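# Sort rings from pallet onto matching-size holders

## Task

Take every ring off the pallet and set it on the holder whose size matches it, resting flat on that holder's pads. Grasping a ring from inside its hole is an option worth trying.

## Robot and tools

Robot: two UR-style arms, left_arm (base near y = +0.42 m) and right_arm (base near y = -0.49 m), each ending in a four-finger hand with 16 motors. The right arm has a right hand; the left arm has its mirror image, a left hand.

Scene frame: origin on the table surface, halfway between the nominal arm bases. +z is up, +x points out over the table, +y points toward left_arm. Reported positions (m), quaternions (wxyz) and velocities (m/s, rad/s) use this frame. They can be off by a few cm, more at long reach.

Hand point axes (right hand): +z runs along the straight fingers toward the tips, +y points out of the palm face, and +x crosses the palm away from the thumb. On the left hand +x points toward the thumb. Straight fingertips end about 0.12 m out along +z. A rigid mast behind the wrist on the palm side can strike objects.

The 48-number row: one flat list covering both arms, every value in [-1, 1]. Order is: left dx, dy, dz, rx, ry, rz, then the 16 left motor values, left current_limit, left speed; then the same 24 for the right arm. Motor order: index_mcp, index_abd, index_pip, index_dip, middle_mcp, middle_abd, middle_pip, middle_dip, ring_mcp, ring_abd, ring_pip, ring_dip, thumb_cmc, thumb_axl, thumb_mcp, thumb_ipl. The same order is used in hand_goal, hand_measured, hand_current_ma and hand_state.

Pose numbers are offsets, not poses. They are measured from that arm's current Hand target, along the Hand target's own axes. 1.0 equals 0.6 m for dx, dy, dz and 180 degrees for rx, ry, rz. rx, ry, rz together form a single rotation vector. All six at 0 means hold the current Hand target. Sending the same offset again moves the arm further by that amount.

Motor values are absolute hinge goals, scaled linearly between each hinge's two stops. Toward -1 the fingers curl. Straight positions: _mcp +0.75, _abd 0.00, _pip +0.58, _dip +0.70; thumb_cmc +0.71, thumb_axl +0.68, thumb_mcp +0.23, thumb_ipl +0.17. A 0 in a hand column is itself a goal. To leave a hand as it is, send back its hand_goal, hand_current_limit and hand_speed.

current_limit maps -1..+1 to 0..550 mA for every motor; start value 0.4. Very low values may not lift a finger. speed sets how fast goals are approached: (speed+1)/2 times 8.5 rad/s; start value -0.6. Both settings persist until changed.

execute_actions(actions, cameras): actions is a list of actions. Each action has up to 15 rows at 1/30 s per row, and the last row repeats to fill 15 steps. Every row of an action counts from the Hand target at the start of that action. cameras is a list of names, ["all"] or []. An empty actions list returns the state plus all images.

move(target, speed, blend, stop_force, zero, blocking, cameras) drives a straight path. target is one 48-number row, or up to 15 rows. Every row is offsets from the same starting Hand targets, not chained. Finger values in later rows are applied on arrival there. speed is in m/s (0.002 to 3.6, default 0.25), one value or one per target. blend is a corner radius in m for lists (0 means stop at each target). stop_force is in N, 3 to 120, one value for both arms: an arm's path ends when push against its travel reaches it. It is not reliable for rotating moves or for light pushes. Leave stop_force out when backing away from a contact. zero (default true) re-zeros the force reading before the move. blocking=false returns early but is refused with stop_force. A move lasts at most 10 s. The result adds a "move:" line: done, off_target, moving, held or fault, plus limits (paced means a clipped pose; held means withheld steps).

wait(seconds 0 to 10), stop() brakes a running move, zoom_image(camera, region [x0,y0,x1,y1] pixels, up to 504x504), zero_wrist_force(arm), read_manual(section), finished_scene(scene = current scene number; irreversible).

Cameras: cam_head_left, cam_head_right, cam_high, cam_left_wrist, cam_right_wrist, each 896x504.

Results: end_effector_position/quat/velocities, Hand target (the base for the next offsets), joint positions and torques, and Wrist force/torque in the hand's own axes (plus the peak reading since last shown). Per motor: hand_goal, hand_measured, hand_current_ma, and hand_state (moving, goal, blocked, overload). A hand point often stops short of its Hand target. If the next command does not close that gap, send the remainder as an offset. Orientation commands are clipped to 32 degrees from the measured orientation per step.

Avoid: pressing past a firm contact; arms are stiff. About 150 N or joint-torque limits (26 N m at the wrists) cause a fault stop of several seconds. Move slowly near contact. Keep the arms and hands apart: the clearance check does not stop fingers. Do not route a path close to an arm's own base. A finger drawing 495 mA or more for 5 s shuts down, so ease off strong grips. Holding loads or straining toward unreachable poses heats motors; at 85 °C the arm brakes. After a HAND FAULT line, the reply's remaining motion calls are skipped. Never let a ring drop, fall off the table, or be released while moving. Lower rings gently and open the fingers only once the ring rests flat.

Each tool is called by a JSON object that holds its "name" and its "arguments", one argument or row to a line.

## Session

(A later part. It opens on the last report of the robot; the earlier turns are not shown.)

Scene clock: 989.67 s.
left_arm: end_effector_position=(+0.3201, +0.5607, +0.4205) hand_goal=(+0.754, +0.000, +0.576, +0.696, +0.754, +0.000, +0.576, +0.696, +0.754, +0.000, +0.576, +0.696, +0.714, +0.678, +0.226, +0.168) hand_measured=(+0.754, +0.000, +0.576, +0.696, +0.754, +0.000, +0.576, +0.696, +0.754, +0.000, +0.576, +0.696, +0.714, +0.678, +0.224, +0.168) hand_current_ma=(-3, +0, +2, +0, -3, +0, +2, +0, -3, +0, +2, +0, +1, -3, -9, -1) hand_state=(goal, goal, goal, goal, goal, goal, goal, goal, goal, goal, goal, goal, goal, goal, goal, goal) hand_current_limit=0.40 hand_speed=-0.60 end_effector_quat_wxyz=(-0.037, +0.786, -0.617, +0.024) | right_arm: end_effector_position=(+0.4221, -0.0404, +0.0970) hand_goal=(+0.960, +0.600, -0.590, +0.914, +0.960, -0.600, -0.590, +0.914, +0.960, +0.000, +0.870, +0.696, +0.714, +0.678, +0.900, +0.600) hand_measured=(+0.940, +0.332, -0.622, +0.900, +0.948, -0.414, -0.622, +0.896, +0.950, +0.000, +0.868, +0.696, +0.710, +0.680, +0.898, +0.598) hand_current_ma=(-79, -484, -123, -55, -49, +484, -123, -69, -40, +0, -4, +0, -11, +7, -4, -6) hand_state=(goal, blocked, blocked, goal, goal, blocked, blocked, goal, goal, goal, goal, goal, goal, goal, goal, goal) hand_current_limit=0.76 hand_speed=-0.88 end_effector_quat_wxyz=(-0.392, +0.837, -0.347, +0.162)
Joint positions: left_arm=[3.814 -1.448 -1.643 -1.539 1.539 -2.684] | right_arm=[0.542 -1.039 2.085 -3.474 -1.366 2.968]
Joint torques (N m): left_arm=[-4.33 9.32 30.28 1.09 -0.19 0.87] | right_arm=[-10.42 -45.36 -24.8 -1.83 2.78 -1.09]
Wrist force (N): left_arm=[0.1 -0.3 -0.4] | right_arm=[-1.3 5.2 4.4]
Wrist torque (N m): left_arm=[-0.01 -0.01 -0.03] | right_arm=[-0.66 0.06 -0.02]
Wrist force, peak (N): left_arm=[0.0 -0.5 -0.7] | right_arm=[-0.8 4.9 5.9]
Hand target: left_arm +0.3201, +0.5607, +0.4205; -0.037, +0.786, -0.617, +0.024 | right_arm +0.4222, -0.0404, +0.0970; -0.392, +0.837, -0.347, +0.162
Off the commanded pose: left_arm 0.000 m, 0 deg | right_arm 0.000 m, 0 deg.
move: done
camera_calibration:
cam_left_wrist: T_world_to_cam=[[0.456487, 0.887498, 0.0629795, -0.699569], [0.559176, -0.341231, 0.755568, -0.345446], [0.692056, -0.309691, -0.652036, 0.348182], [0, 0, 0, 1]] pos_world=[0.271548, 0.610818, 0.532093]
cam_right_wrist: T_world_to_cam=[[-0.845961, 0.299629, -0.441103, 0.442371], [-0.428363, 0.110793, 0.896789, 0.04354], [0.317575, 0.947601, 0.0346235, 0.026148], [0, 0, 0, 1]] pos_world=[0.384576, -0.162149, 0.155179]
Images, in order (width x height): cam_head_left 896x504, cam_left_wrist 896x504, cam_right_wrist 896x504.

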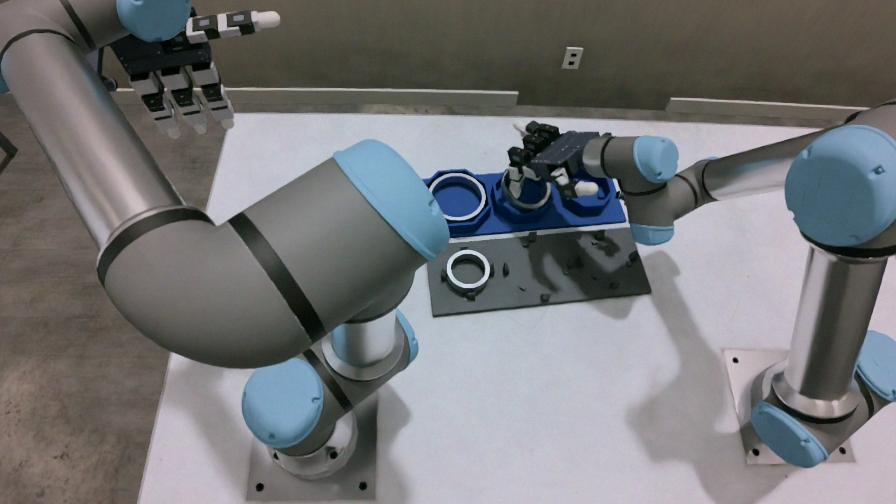

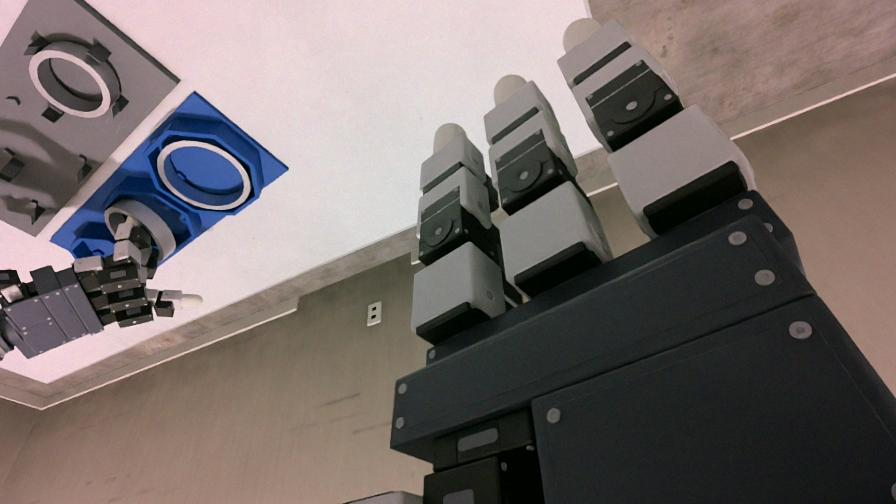

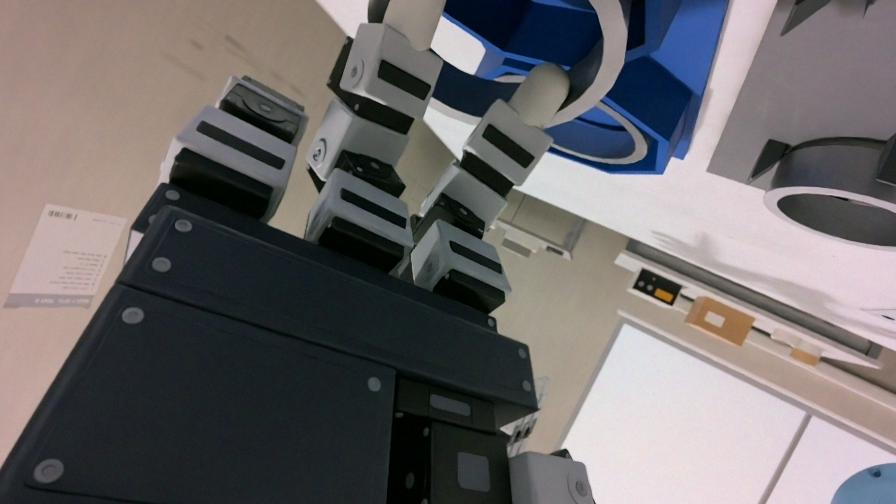

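{"name": "move", "arguments": {
  "target": [
    [0,0,0,0,0,0,0.754,0,0.576,0.696,0.754,0,0.576,0.696,0.754,0,0.576,0.696,0.714,0.678,0.226,0.168,0.4,-0.6,0,-0.0048,0.0057,0,0,0,0.96,0.6,-0.59,0.914,0.96,-0.6,-0.59,0.914,0.96,0,0.87,0.696,0.714,0.678,0.9,0.6,0.76,-0.88],
    [0,0,0,0,0,0,0.754,0,0.576,0.696,0.754,0,0.576,0.696,0.754,0,0.576,0.696,0.714,0.678,0.226,0.168,0.4,-0.6,0,0.0456,0.0481,0,0,0,0.96,0.6,-0.59,0.914,0.96,-0.6,-0.59,0.914,0.96,0,0.87,0.696,0.714,0.678,0.9,0.6,0.76,-0.88]
  ],
  "speed": 0.02,
  "stop_force": 6,
  "cameras": ["cam_left_wrist","cam_head_left"]
}}

{"name": "zoom_image", "arguments": {
  "camera": "cam_left_wrist",
  "region": [90, 170, 210, 270]
}}

{"name": "zoom_image", "arguments": {
  "camera": "cam_head_left",
  "region": [480, 155, 580, 225]
}}

Scene clock: 1041.40 s.
left_arm: end_effector_position=(+0.3201, +0.5607, +0.4205) hand_goal=(+0.754, +0.000, +0.576, +0.696, +0.754, +0.000, +0.576, +0.696, +0.754, +0.000, +0.576, +0.696, +0.714, +0.678, +0.226, +0.168) hand_measured=(+0.754, +0.000, +0.576, +0.696, +0.754, +0.000, +0.576, +0.696, +0.754, +0.000, +0.576, +0.696, +0.714, +0.678, +0.224, +0.168) hand_current_ma=(-3, +0, +2, +0, -3, +0, +2, +0, -3, +0, +2, +0, +1, -3, -9, -1) hand_state=(goal, goal, goal, goal, goal, goal, goal, goal, goal, goal, goal, goal, goal, goal, goal, goal) hand_current_limit=0.40 hand_speed=-0.60 end_effector_quat_wxyz=(-0.037, +0.786, -0.617, +0.024) | right_arm: end_effector_position=(+0.4254, -0.0371, +0.0575) hand_goal=(+0.960, +0.600, -0.590, +0.914, +0.960, -0.600, -0.590, +0.914, +0.960, +0.000, +0.870, +0.696, +0.714, +0.678, +0.900, +0.600) hand_measured=(+0.958, +0.350, -0.644, +0.894, +0.946, -0.438, -0.628, +0.890, +0.950, +0.000, +0.868, +0.696, +0.710, +0.680, +0.898, +0.598) hand_current_ma=(-6, -484, -225, -79, -53, +484, -152, -89, -40, +0, -4, +0, -11, +7, -4, -6) hand_state=(goal, blocked, blocked, blocked, goal, blocked, blocked, blocked, goal, goal, goal, goal, goal, goal, goal, goal) hand_current_limit=0.76 hand_speed=-0.88 end_effector_quat_wxyz=(-0.392, +0.837, -0.347, +0.162)
Joint positions: left_arm=[3.814 -1.448 -1.643 -1.539 1.539 -2.684] | right_arm=[0.545 -0.939 2.073 -3.563 -1.368 2.969]
Joint torques (N m): left_arm=[-4.04 8.93 30.5 1.16 -0.15 0.8] | right_arm=[11.99 -30.34 -21.23 -4.61 -2.47 1.48]
Wrist force (N): left_arm=[0.2 -0.4 -0.6] | right_arm=[-0.8 0.9 1.6]
Wrist torque (N m): left_arm=[-0.01 -0.02 -0.03] | right_arm=[-0.45 -0.01 0.12]
Wrist force, peak (N): left_arm=[0.0 -0.4 -0.7] | right_arm=[-1.3 5.4 4.8]
Hand target: left_arm +0.3201, +0.5607, +0.4205; -0.037, +0.786, -0.617, +0.024 | right_arm +0.4254, -0.0371, +0.0575; -0.392, +0.837, -0.347, +0.162
Off the commanded pose: left_arm 0.000 m, 0 deg | right_arm 0.000 m, 0 deg.
move: done
camera_calibration:
cam_left_wrist: T_world_to_cam=[[0.456487, 0.887498, 0.0629795, -0.699569], [0.559176, -0.341231, 0.755568, -0.345446], [0.692056, -0.309691, -0.652036, 0.348182], [0, 0, 0, 1]] pos_world=[0.271548, 0.610818, 0.532093]
Images, in order (width x height): cam_head_left 896x504, cam_left_wrist 896x504.

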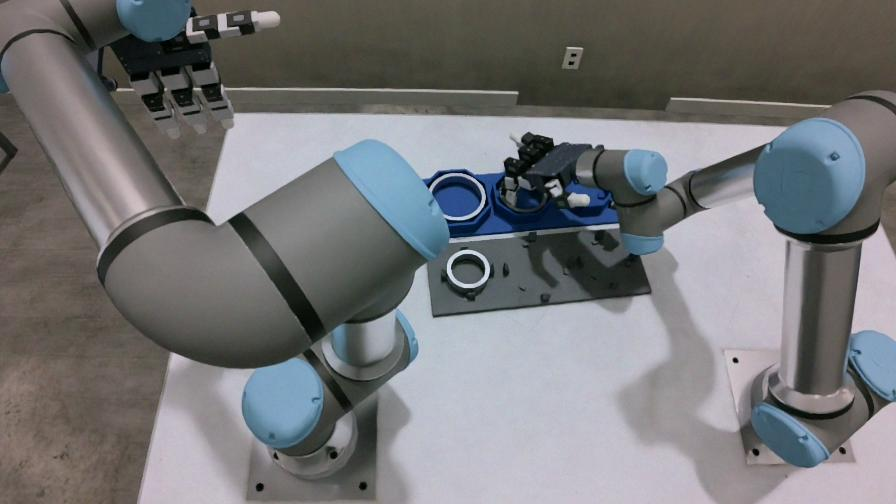

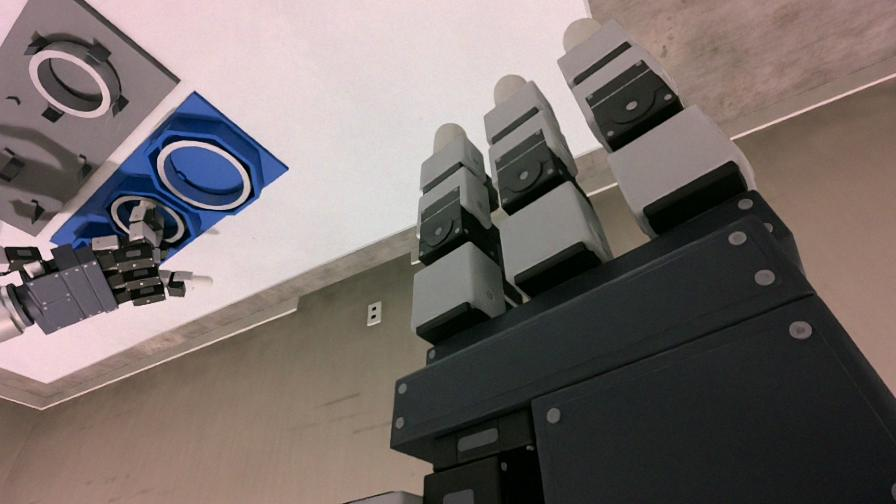

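Scaled by 4.200 from the camera's 896x504 image, which has a finer 1280x720 frame.

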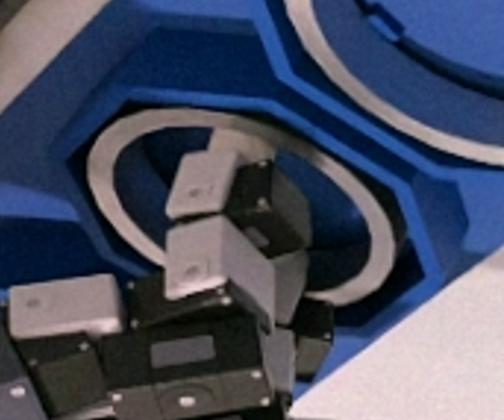

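Scaled by 5.040 from the camera's 896x504 image, which has a finer 1280x720 frame.

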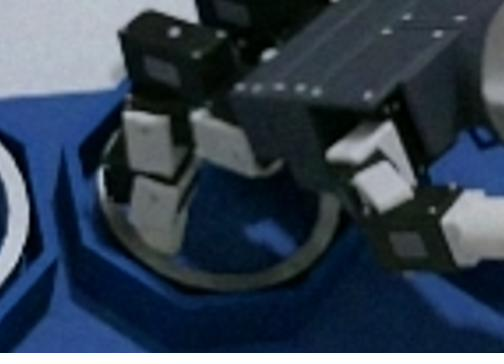

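{"name": "move", "arguments": {
  "target": [0,0,0,0,0,0,0.754,0,0.576,0.696,0.754,0,0.576,0.696,0.754,0,0.576,0.696,0.714,0.678,0.226,0.168,0.4,-0.6,0,-0.0511,-0.0429,0,0,0,0.96,0.6,-0.59,0.914,0.96,-0.6,-0.59,0.914,0.96,0,0.87,0.696,0.714,0.678,0.9,0.6,0.76,-0.88],
  "speed": 0.04,
  "cameras": ["cam_left_wrist","cam_head_left"]
}}

{"name": "zoom_image", "arguments": {
  "camera": "cam_left_wrist",
  "region": [90, 170, 210, 270]
}}

{"name": "zoom_image", "arguments": {
  "camera": "cam_head_left",
  "region": [480, 155, 580, 225]
}}

Scene clock: 1076.60 s.
left_arm: end_effector_position=(+0.3201, +0.5607, +0.4205) hand_goal=(+0.754, +0.000, +0.576, +0.696, +0.754, +0.000, +0.576, +0.696, +0.754, +0.000, +0.576, +0.696, +0.714, +0.678, +0.226, +0.168) hand_measured=(+0.754, +0.000, +0.576, +0.696, +0.754, +0.000, +0.576, +0.696, +0.754, +0.000, +0.576, +0.696, +0.714, +0.678, +0.224, +0.168) hand_current_ma=(-3, +0, +2, +0, -3, +0, +2, +0, -3, +0, +2, +0, +1, -3, -9, -1) hand_state=(goal, goal, goal, goal, goal, goal, goal, goal, goal, goal, goal, goal, goal, goal, goal, goal) hand_current_limit=0.40 hand_speed=-0.60 end_effector_quat_wxyz=(-0.037, +0.786, -0.617, +0.024) | right_arm: end_effector_position=(+0.4253, -0.0372, +0.0975) hand_goal=(+0.960, +0.600, -0.590, +0.914, +0.960, -0.600, -0.590, +0.914, +0.960, +0.000, +0.870, +0.696, +0.714, +0.678, +0.900, +0.600) hand_measured=(+0.942, +0.350, -0.644, +0.894, +0.946, -0.438, -0.628, +0.890, +0.950, +0.000, +0.868, +0.696, +0.710, +0.680, +0.898, +0.598) hand_current_ma=(-69, -484, -225, -79, -54, +484, -156, -90, -40, +0, -4, +0, -11, +7, -4, -6) hand_state=(goal, blocked, blocked, blocked, goal, blocked, blocked, blocked, goal, goal, goal, goal, goal, goal, goal, goal) hand_current_limit=0.76 hand_speed=-0.88 end_effector_quat_wxyz=(-0.392, +0.837, -0.347, +0.162)
Joint positions: left_arm=[3.814 -1.448 -1.643 -1.539 1.539 -2.684] | right_arm=[0.545 -1.034 2.071 -3.466 -1.368 2.969]
Joint torques (N m): left_arm=[-4.13 8.68 30.85 1.1 -0.18 0.73] | right_arm=[-7.77 -48.38 -24.99 -2.03 1.57 -0.97]
Wrist force (N): left_arm=[0.2 -0.2 -0.5] | right_arm=[-1.5 5.2 4.3]
Wrist torque (N m): left_arm=[0.01 -0.02 -0.03] | right_arm=[-0.64 0.09 -0.03]
Wrist force, peak (N): left_arm=[0.2 -0.5 -0.5] | right_arm=[-1.2 5.5 4.7]
Hand target: left_arm +0.3201, +0.5607, +0.4205; -0.037, +0.786, -0.617, +0.024 | right_arm +0.4254, -0.0372, +0.0976; -0.392, +0.837, -0.347, +0.162
Off the commanded pose: left_arm 0.000 m, 0 deg | right_arm 0.000 m, 0 deg.
move: done
camera_calibration:
cam_left_wrist: T_world_to_cam=[[0.456487, 0.887498, 0.0629795, -0.699569], [0.559176, -0.341231, 0.755568, -0.345446], [0.692056, -0.309691, -0.652036, 0.348182], [0, 0, 0, 1]] pos_world=[0.271548, 0.610818, 0.532093]
Images, in order (width x height): cam_head_left 896x504, cam_left_wrist 896x504.

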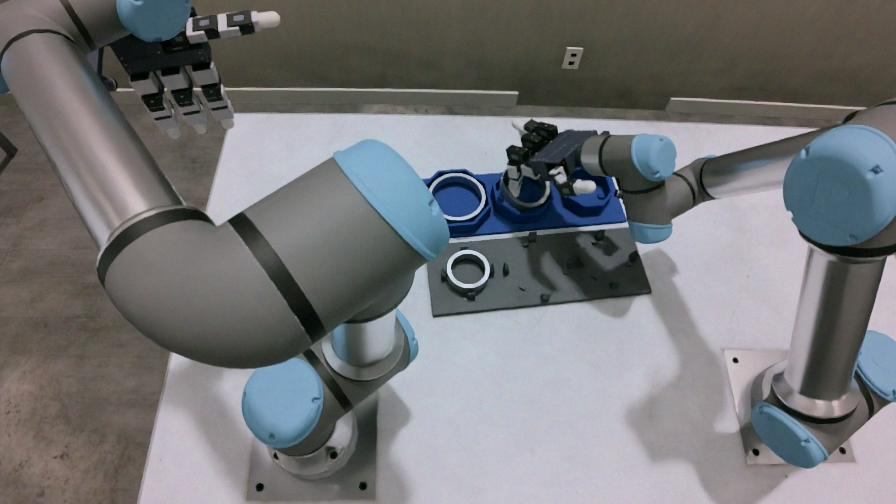

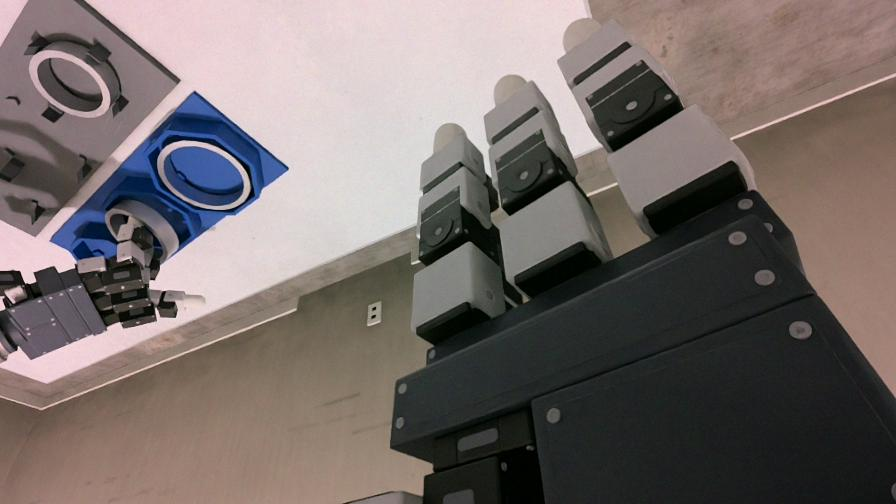

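Scaled by 4.200 from the camera's 896x504 image, which has a finer 1280x720 frame.

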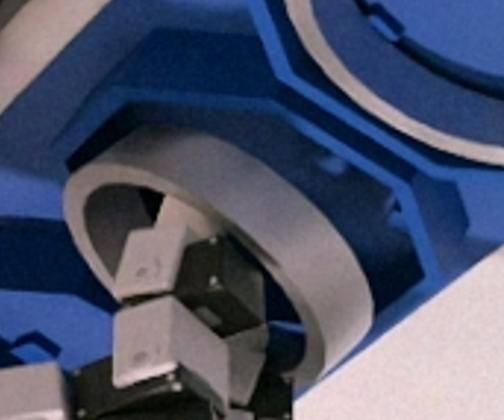

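Scaled by 5.040 from the camera's 896x504 image, which has a finer 1280x720 frame.

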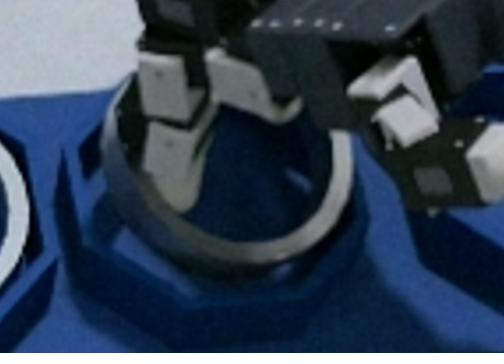

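{"name": "move", "arguments": {
  "target": [
    [0,0,0,0,0,0,0.754,0,0.576,0.696,0.754,0,0.576,0.696,0.754,0,0.576,0.696,0.714,0.678,0.226,0.168,0.4,-0.6,0,-0.0032,0.0038,0,0,0,0.96,0.6,-0.59,0.914,0.96,-0.6,-0.59,0.914,0.96,0,0.87,0.696,0.714,0.678,0.9,0.6,0.76,-0.88],
    [0,0,0,0,0,0,0.754,0,0.576,0.696,0.754,0,0.576,0.696,0.754,0,0.576,0.696,0.714,0.678,0.226,0.168,0.4,-0.6,0,0.0472,0.0461,0,0,0,0.96,0.6,-0.59,0.914,0.96,-0.6,-0.59,0.914,0.96,0,0.87,0.696,0.714,0.678,0.9,0.6,0.76,-0.88]
  ],
  "speed": 0.025,
  "stop_force": 6
}}

{"name": "execute_actions", "arguments": {
  "actions": [
    [[0,0,0,0,0,0,0.754,0,0.576,0.696,0.754,0,0.576,0.696,0.754,0,0.576,0.696,0.714,0.678,0.226,0.168,0.4,-0.6,0,0,0,0,0,0,0.96,0,-0.59,0.914,0.96,0,-0.59,0.914,0.96,0,0.87,0.696,0.714,0.678,0.9,0.6,0.4,-0.8]],
    [[0,0,0,0,0,0,0.754,0,0.576,0.696,0.754,0,0.576,0.696,0.754,0,0.576,0.696,0.714,0.678,0.226,0.168,0.4,-0.6,0,0,0,0,0,0,0.96,0,-0.59,0.914,0.96,0,-0.59,0.914,0.96,0,0.87,0.696,0.714,0.678,0.9,0.6,0.4,-0.8]]
  ],
  "cameras": ["cam_left_wrist","cam_head_left"]
}}

{"name": "zoom_image", "arguments": {
  "camera": "cam_left_wrist",
  "region": [90, 170, 210, 270]
}}

{"name": "zoom_image", "arguments": {
  "camera": "cam_head_left",
  "region": [480, 155, 580, 225]
}}

Scene clock: 1114.17 s.
left_arm: end_effector_position=(+0.3201, +0.5607, +0.4205) hand_goal=(+0.754, +0.000, +0.576, +0.696, +0.754, +0.000, +0.576, +0.696, +0.754, +0.000, +0.576, +0.696, +0.714, +0.678, +0.226, +0.168) hand_measured=(+0.754, +0.000, +0.576, +0.696, +0.754, +0.000, +0.576, +0.696, +0.754, +0.000, +0.576, +0.696, +0.714, +0.678, +0.224, +0.168) hand_current_ma=(-3, +0, +2, +0, -3, +0, +2, +0, -3, +0, +2, +0, +1, -3, -9, -1) hand_state=(goal, goal, goal, goal, goal, goal, goal, goal, goal, goal, goal, goal, goal, goal, goal, goal) hand_current_limit=0.40 hand_speed=-0.60 end_effector_quat_wxyz=(-0.037, +0.786, -0.617, +0.024) | right_arm: end_effector_position=(+0.4276, -0.0350, +0.0588) hand_goal=(+0.960, +0.600, -0.590, +0.914, +0.960, -0.600, -0.590, +0.914, +0.960, +0.000, +0.870, +0.696, +0.714, +0.678, +0.900, +0.600) hand_measured=(+0.958, +0.374, -0.654, +0.890, +0.946, -0.444, -0.634, +0.888, +0.950, +0.000, +0.868, +0.696, +0.710, +0.680, +0.898, +0.598) hand_current_ma=(-7, -484, -273, -96, -58, +484, -176, -103, -41, +0, -4, +0, -11, +7, -4, -6) hand_state=(goal, blocked, blocked, blocked, goal, blocked, blocked, blocked, goal, goal, goal, goal, goal, goal, goal, goal) hand_current_limit=0.76 hand_speed=-0.88 end_effector_quat_wxyz=(-0.392, +0.837, -0.347, +0.162)
Joint positions: left_arm=[3.814 -1.448 -1.643 -1.539 1.539 -2.684] | right_arm=[0.546 -0.938 2.064 -3.555 -1.369 2.97]
Joint torques (N m): left_arm=[-4.38 8.72 30.45 0.99 -0.16 0.69] | right_arm=[11.35 -48.61 -8.44 -1.51 -2.3 1.23]
Wrist force (N): left_arm=[0.3 -0.4 -0.4] | right_arm=[-1.5 3.0 3.3]
Wrist torque (N m): left_arm=[-0.03 -0.04 -0.01] | right_arm=[-0.55 0.03 0.05]
Wrist force, peak (N): left_arm=[0.0 -0.4 -0.7] | right_arm=[-1.4 5.6 4.5]
Hand target: left_arm +0.3201, +0.5607, +0.4205; -0.037, +0.786, -0.617, +0.024 | right_arm +0.4275, -0.0350, +0.0588; -0.392, +0.837, -0.347, +0.162 (not the last commanded pose)
Off the commanded pose: left_arm 0.000 m, 0 deg | right_arm 0.001 m, 0 deg.
move: contact (right_arm); path passed 1 of 2 targets

Scene clock: 1115.37 s.
left_arm: end_effector_position=(+0.3201, +0.5607, +0.4205) hand_goal=(+0.754, +0.000, +0.576, +0.696, +0.754, +0.000, +0.576, +0.696, +0.754, +0.000, +0.576, +0.696, +0.714, +0.678, +0.226, +0.168) hand_measured=(+0.754, +0.000, +0.576, +0.696, +0.754, +0.000, +0.576, +0.696, +0.754, +0.000, +0.576, +0.696, +0.714, +0.678, +0.224, +0.168) hand_current_ma=(-3, +0, +2, +0, -3, +0, +2, +0, -3, +0, +2, +0, +1, -3, -9, -1) hand_state=(goal, goal, goal, goal, goal, goal, goal, goal, goal, goal, goal, goal, goal, goal, goal, goal) hand_current_limit=0.40 hand_speed=-0.60 end_effector_quat_wxyz=(-0.037, +0.786, -0.617, +0.024) | right_arm: end_effector_position=(+0.4275, -0.0350, +0.0588) hand_goal=(+0.960, +0.000, -0.590, +0.914, +0.960, +0.000, -0.590, +0.914, +0.960, +0.000, +0.870, +0.696, +0.714, +0.678, +0.900, +0.600) hand_measured=(+0.952, +0.004, -0.592, +0.912, +0.946, -0.004, -0.592, +0.912, +0.950, +0.000, +0.868, +0.696, +0.710, +0.680, +0.898, +0.598) hand_current_ma=(-29, +9, -8, -8, -58, -9, -7, -9, -41, +0, -4, +0, -11, +7, -4, -6) hand_state=(goal, goal, goal, goal, goal, goal, goal, goal, goal, goal, goal, goal, goal, goal, goal, goal) hand_current_limit=0.40 hand_speed=-0.80 end_effector_quat_wxyz=(-0.392, +0.837, -0.347, +0.162)
Joint positions: left_arm=[3.814 -1.448 -1.643 -1.539 1.539 -2.684] | right_arm=[0.546 -0.938 2.064 -3.555 -1.369 2.97]
Joint torques (N m): left_arm=[-3.81 8.74 30.34 1.05 -0.08 0.77] | right_arm=[9.98 -36.22 -4.39 -1.54 -2.13 1.24]
Wrist force (N): left_arm=[0.2 -0.4 -0.4] | right_arm=[-1.6 1.2 1.5]
Wrist torque (N m): left_arm=[-0.03 -0.02 -0.02] | right_arm=[-0.43 0.09 -0.06]
Wrist force, peak (N): left_arm=[-0.1 -0.5 -0.5] | right_arm=[-1.4 2.9 3.3]
Hand target: left_arm +0.3201, +0.5607, +0.4205; -0.037, +0.786, -0.617, +0.024 | right_arm +0.4275, -0.0350, +0.0588; -0.392, +0.837, -0.347, +0.162
Off the commanded pose: left_arm 0.000 m, 0 deg | right_arm 0.000 m, 0 deg.
camera_calibration:
cam_left_wrist: T_world_to_cam=[[0.456487, 0.887498, 0.0629795, -0.699569], [0.559176, -0.341231, 0.755568, -0.345446], [0.692056, -0.309691, -0.652036, 0.348182], [0, 0, 0, 1]] pos_world=[0.271548, 0.610818, 0.532093]
Images, in order (width x height): cam_head_left 896x504, cam_left_wrist 896x504.

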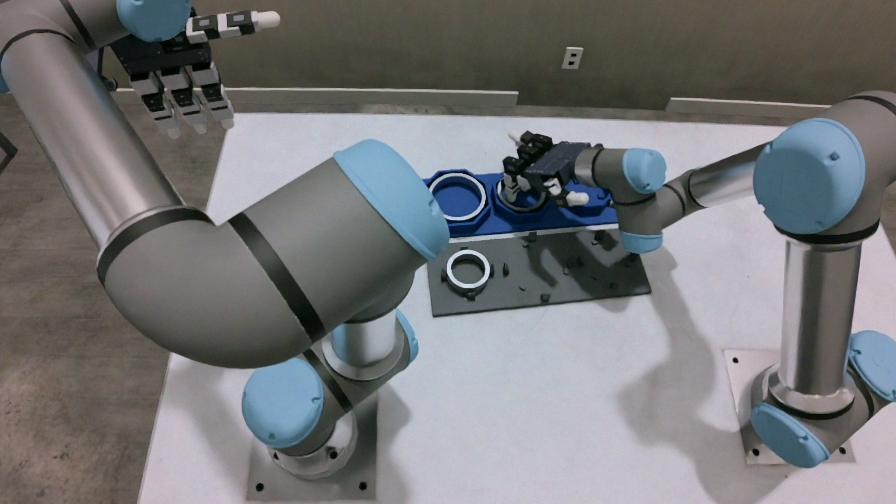

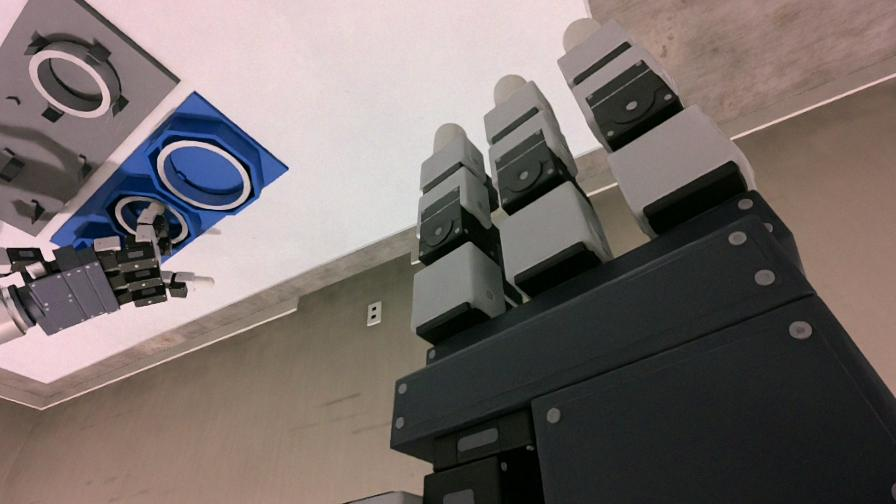

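Scaled by 4.200 from the camera's 896x504 image, which has a finer 1280x720 frame.

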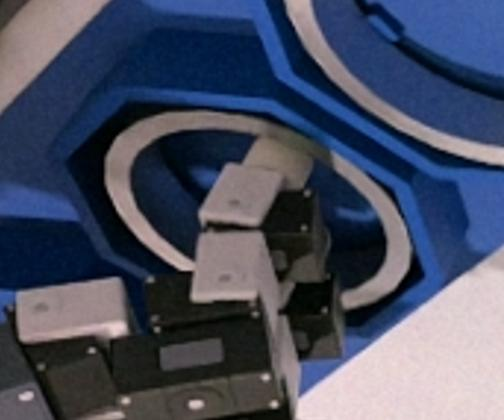

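Scaled by 5.040 from the camera's 896x504 image, which has a finer 1280x720 frame.

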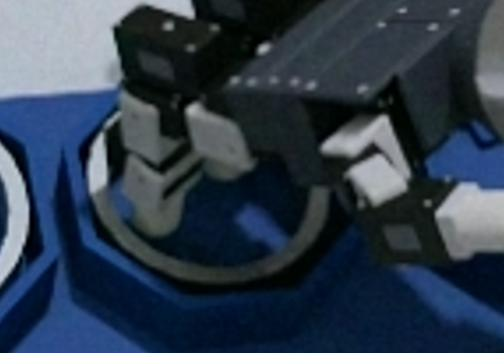

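{"name": "move", "arguments": {
  "target": [0,0,0,0,0,0,0.754,0,0.576,0.696,0.754,0,0.576,0.696,0.754,0,0.576,0.696,0.714,0.678,0.226,0.168,0.4,-0.6,0.0017,0.0036,-0.0087,0,0,0,0.96,0,-0.59,0.914,0.96,0,-0.59,0.914,0.96,0,0.87,0.696,0.714,0.678,0.9,0.6,0.4,-0.8],
  "speed": 0.04
}}

{"name": "execute_actions", "arguments": {
  "actions": [
    [[0,0,0,0,0,0,0.754,0,0.576,0.696,0.754,0,0.576,0.696,0.754,0,0.576,0.696,0.714,0.678,0.226,0.168,0.4,-0.6,0,0,0,0,0,0,0.96,0.6,-0.59,0.914,0.96,-0.6,-0.59,0.914,0.96,0,0.87,0.696,0.714,0.678,0.9,0.6,0.76,-0.88]],
    [[0,0,0,0,0,0,0.754,0,0.576,0.696,0.754,0,0.576,0.696,0.754,0,0.576,0.696,0.714,0.678,0.226,0.168,0.4,-0.6,0,0,0,0,0,0,0.96,0.6,-0.59,0.914,0.96,-0.6,-0.59,0.914,0.96,0,0.87,0.696,0.714,0.678,0.9,0.6,0.76,-0.88]],
    [[0,0,0,0,0,0,0.754,0,0.576,0.696,0.754,0,0.576,0.696,0.754,0,0.576,0.696,0.714,0.678,0.226,0.168,0.4,-0.6,0,0,0,0,0,0,0.96,0.6,-0.59,0.914,0.96,-0.6,-0.59,0.914,0.96,0,0.87,0.696,0.714,0.678,0.9,0.6,0.76,-0.88]]
  ],
  "cameras": ["cam_left_wrist"]
}}

{"name": "zoom_image", "arguments": {
  "camera": "cam_left_wrist",
  "region": [90, 170, 210, 270]
}}

{"name": "move", "arguments": {
  "target": [0,0,0,0,0,0,0.754,0,0.576,0.696,0.754,0,0.576,0.696,0.754,0,0.576,0.696,0.714,0.678,0.226,0.168,0.4,-0.6,0,-0.0511,-0.0429,0,0,0,0.96,0.6,-0.59,0.914,0.96,-0.6,-0.59,0.914,0.96,0,0.87,0.696,0.714,0.678,0.9,0.6,0.76,-0.88],
  "speed": 0.04,
  "cameras": ["cam_left_wrist","cam_head_left"]
}}

{"name": "zoom_image", "arguments": {
  "camera": "cam_left_wrist",
  "region": [90, 170, 210, 270]
}}

{"name": "zoom_image", "arguments": {
  "camera": "cam_head_left",
  "region": [480, 155, 580, 225]
}}

Scene clock: 1143.13 s.
left_arm: end_effector_position=(+0.3201, +0.5607, +0.4205) hand_goal=(+0.754, +0.000, +0.576, +0.696, +0.754, +0.000, +0.576, +0.696, +0.754, +0.000, +0.576, +0.696, +0.714, +0.678, +0.226, +0.168) hand_measured=(+0.754, +0.000, +0.576, +0.696, +0.754, +0.000, +0.576, +0.696, +0.754, +0.000, +0.576, +0.696, +0.714, +0.678, +0.224, +0.168) hand_current_ma=(-3, +0, +2, +0, -3, +0, +2, +0, -3, +0, +2, +0, +1, -3, -9, -1) hand_state=(goal, goal, goal, goal, goal, goal, goal, goal, goal, goal, goal, goal, goal, goal, goal, goal) hand_current_limit=0.40 hand_speed=-0.60 end_effector_quat_wxyz=(-0.037, +0.786, -0.617, +0.024) | right_arm: end_effector_position=(+0.4245, -0.0395, +0.0605) hand_goal=(+0.960, +0.000, -0.590, +0.914, +0.960, +0.000, -0.590, +0.914, +0.960, +0.000, +0.870, +0.696, +0.714, +0.678, +0.900, +0.600) hand_measured=(+0.952, +0.004, -0.592, +0.912, +0.946, -0.004, -0.592, +0.912, +0.950, +0.000, +0.868, +0.696, +0.710, +0.680, +0.898, +0.598) hand_current_ma=(-29, +9, -8, -8, -58, -9, -7, -9, -41, +0, -4, +0, -11, +7, -4, -6) hand_state=(goal, goal, goal, goal, goal, goal, goal, goal, goal, goal, goal, goal, goal, goal, goal, goal) hand_current_limit=0.40 hand_speed=-0.80 end_effector_quat_wxyz=(-0.392, +0.837, -0.347, +0.162)
Joint positions: left_arm=[3.814 -1.448 -1.643 -1.539 1.539 -2.684] | right_arm=[0.541 -0.949 2.08 -3.56 -1.365 2.967]
Joint torques (N m): left_arm=[-4.48 8.75 29.98 0.97 -0.01 0.68] | right_arm=[-11.28 -47.79 -4.16 -4.45 2.84 -1.61]
Wrist force (N): left_arm=[0.2 -0.3 -0.5] | right_arm=[-1.5 1.0 1.7]
Wrist torque (N m): left_arm=[-0.01 -0.02 -0.03] | right_arm=[-0.47 0.08 0.10]
Wrist force, peak (N): left_arm=[0.3 -0.4 -0.7] | right_arm=[-1.6 1.4 1.5]
Hand target: left_arm +0.3201, +0.5607, +0.4205; -0.037, +0.786, -0.617, +0.024 | right_arm +0.4244, -0.0396, +0.0605; -0.392, +0.837, -0.347, +0.162
Off the commanded pose: left_arm 0.000 m, 0 deg | right_arm 0.000 m, 0 deg.
move: done

Scene clock: 1144.83 s.
left_arm: end_effector_position=(+0.3201, +0.5607, +0.4205) hand_goal=(+0.754, +0.000, +0.576, +0.696, +0.754, +0.000, +0.576, +0.696, +0.754, +0.000, +0.576, +0.696, +0.714, +0.678, +0.226, +0.168) hand_measured=(+0.754, +0.000, +0.576, +0.696, +0.754, +0.000, +0.576, +0.696, +0.754, +0.000, +0.576, +0.696, +0.714, +0.678, +0.224, +0.168) hand_current_ma=(-3, +0, +2, +0, -3, +0, +2, +0, -3, +0, +2, +0, +1, -3, -9, -1) hand_state=(goal, goal, goal, goal, goal, goal, goal, goal, goal, goal, goal, goal, goal, goal, goal, goal) hand_current_limit=0.40 hand_speed=-0.60 end_effector_quat_wxyz=(-0.037, +0.786, -0.617, +0.024) | right_arm: end_effector_position=(+0.4244, -0.0396, +0.0605) hand_goal=(+0.960, +0.600, -0.590, +0.914, +0.960, -0.600, -0.590, +0.914, +0.960, +0.000, +0.870, +0.696, +0.714, +0.678, +0.900, +0.600) hand_measured=(+0.944, +0.372, -0.624, +0.898, +0.944, -0.390, -0.622, +0.896, +0.950, +0.000, +0.868, +0.696, +0.710, +0.680, +0.898, +0.598) hand_current_ma=(-59, -484, -139, -61, -68, +484, -124, -71, -41, +0, -4, +0, -11, +7, -4, -6) hand_state=(goal, blocked, blocked, goal, goal, blocked, blocked, goal, goal, goal, goal, goal, goal, goal, goal, goal) hand_current_limit=0.76 hand_speed=-0.88 end_effector_quat_wxyz=(-0.392, +0.837, -0.347, +0.162)
Joint positions: left_arm=[3.814 -1.448 -1.643 -1.539 1.539 -2.684] | right_arm=[0.541 -0.949 2.08 -3.56 -1.365 2.967]
Joint torques (N m): left_arm=[-3.98 9.11 29.81 1.13 -0.07 0.57] | right_arm=[-8.43 -46.32 -11.92 -4.42 1.65 -1.04]
Wrist force (N): left_arm=[0.0 -0.3 -0.4] | right_arm=[-1.5 5.2 4.2]
Wrist torque (N m): left_arm=[-0.01 0.01 -0.04] | right_arm=[-0.65 0.09 0.12]
Wrist force, peak (N): left_arm=[0.2 -0.3 -0.6] | right_arm=[-1.5 5.3 4.7]
Hand target: left_arm +0.3201, +0.5607, +0.4205; -0.037, +0.786, -0.617, +0.024 | right_arm +0.4244, -0.0396, +0.0605; -0.392, +0.837, -0.347, +0.162
Off the commanded pose: left_arm 0.000 m, 0 deg | right_arm 0.000 m, 0 deg.
camera_calibration:
cam_left_wrist: T_world_to_cam=[[0.456487, 0.887498, 0.0629795, -0.699569], [0.559176, -0.341231, 0.755568, -0.345446], [0.692056, -0.309691, -0.652036, 0.348182], [0, 0, 0, 1]] pos_world=[0.271548, 0.610818, 0.532093]
Images, in order (width x height): cam_left_wrist 896x504.

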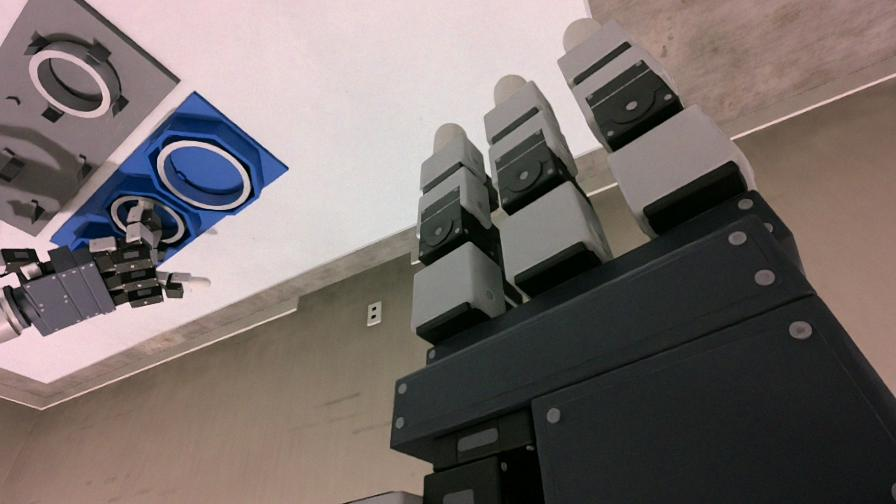

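Scaled by 4.200 from the camera's 896x504 image, which has a finer 1280x720 frame.

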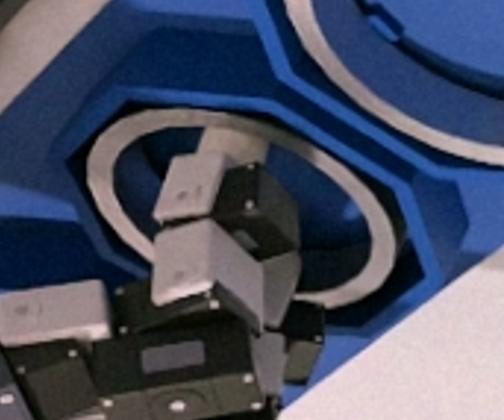

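Scene clock: 1146.23 s.
left_arm: end_effector_position=(+0.3201, +0.5607, +0.4205) hand_goal=(+0.754, +0.000, +0.576, +0.696, +0.754, +0.000, +0.576, +0.696, +0.754, +0.000, +0.576, +0.696, +0.714, +0.678, +0.226, +0.168) hand_measured=(+0.754, +0.000, +0.576, +0.696, +0.754, +0.000, +0.576, +0.696, +0.754, +0.000, +0.576, +0.696, +0.714, +0.678, +0.224, +0.168) hand_current_ma=(-3, +0, +2, +0, -3, +0, +2, +0, -3, +0, +2, +0, +1, -3, -9, -1) hand_state=(goal, goal, goal, goal, goal, goal, goal, goal, goal, goal, goal, goal, goal, goal, goal, goal) hand_current_limit=0.40 hand_speed=-0.60 end_effector_quat_wxyz=(-0.037, +0.786, -0.617, +0.024) | right_arm: end_effector_position=(+0.4243, -0.0397, +0.1004) hand_goal=(+0.960, +0.600, -0.590, +0.914, +0.960, -0.600, -0.590, +0.914, +0.960, +0.000, +0.870, +0.696, +0.714, +0.678, +0.900, +0.600) hand_measured=(+0.944, +0.372, -0.626, +0.898, +0.942, -0.392, -0.622, +0.894, +0.950, +0.000, +0.868, +0.696, +0.710, +0.680, +0.898, +0.598) hand_current_ma=(-61, -484, -142, -63, -68, +484, -127, -73, -41, +0, -4, +0, -11, +7, -4, -6) hand_state=(goal, blocked, blocked, goal, goal, blocked, blocked, goal, goal, goal, goal, goal, goal, goal, goal, goal) hand_current_limit=0.76 hand_speed=-0.88 end_effector_quat_wxyz=(-0.392, +0.837, -0.347, +0.162)
Joint positions: left_arm=[3.814 -1.448 -1.643 -1.539 1.539 -2.684] | right_arm=[0.541 -1.044 2.078 -3.462 -1.365 2.967]
Joint torques (N m): left_arm=[-4.53 8.88 30.07 1.1 -0.05 0.67] | right_arm=[-12.03 -49.9 -24.07 -1.77 2.91 0.04]
Wrist force (N): left_arm=[0.0 -0.5 -0.5] | right_arm=[-1.3 5.2 4.5]
Wrist torque (N m): left_arm=[-0.03 0.01 -0.04] | right_arm=[-0.67 0.06 0.13]
Wrist force, peak (N): left_arm=[0.0 -0.5 -0.5] | right_arm=[-1.5 5.7 4.9]
Hand target: left_arm +0.3201, +0.5607, +0.4205; -0.037, +0.786, -0.617, +0.024 | right_arm +0.4243, -0.0397, +0.1005; -0.392, +0.837, -0.347, +0.162
Off the commanded pose: left_arm 0.000 m, 0 deg | right_arm 0.000 m, 0 deg.
move: done
camera_calibration:
cam_left_wrist: T_world_to_cam=[[0.456487, 0.887498, 0.0629795, -0.699569], [0.559176, -0.341231, 0.755568, -0.345446], [0.692056, -0.309691, -0.652036, 0.348182], [0, 0, 0, 1]] pos_world=[0.271548, 0.610818, 0.532093]
Images, in order (width x height): cam_head_left 896x504, cam_left_wrist 896x504.

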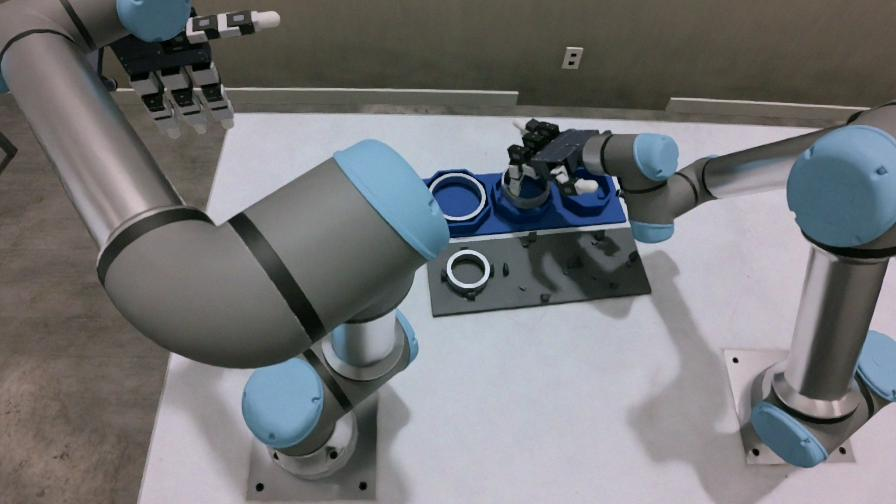

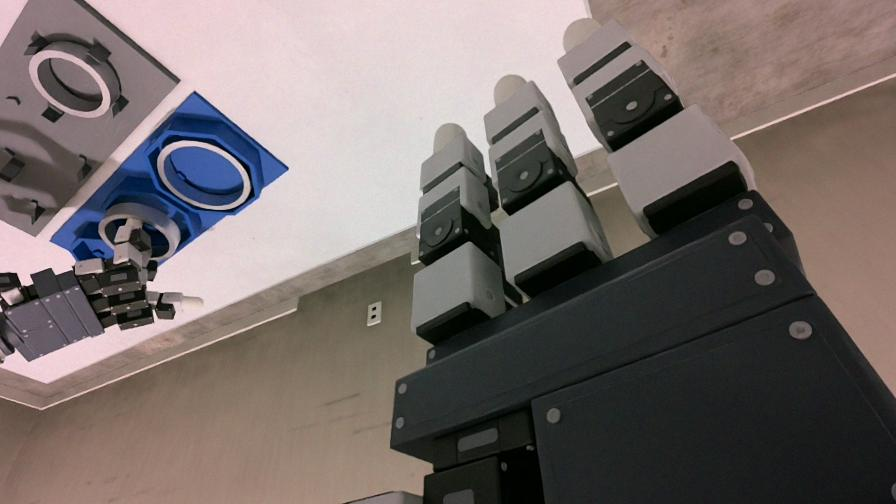

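Scaled by 4.200 from the camera's 896x504 image, which has a finer 1280x720 frame.

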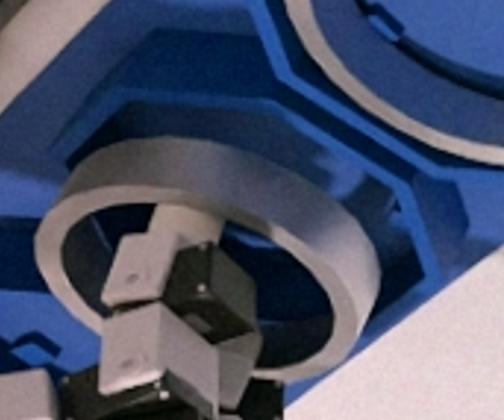

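Scaled by 5.040 from the camera's 896x504 image, which has a finer 1280x720 frame.

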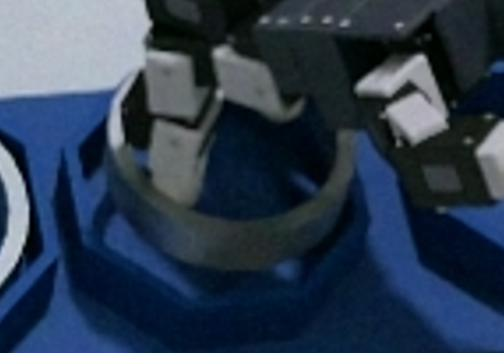

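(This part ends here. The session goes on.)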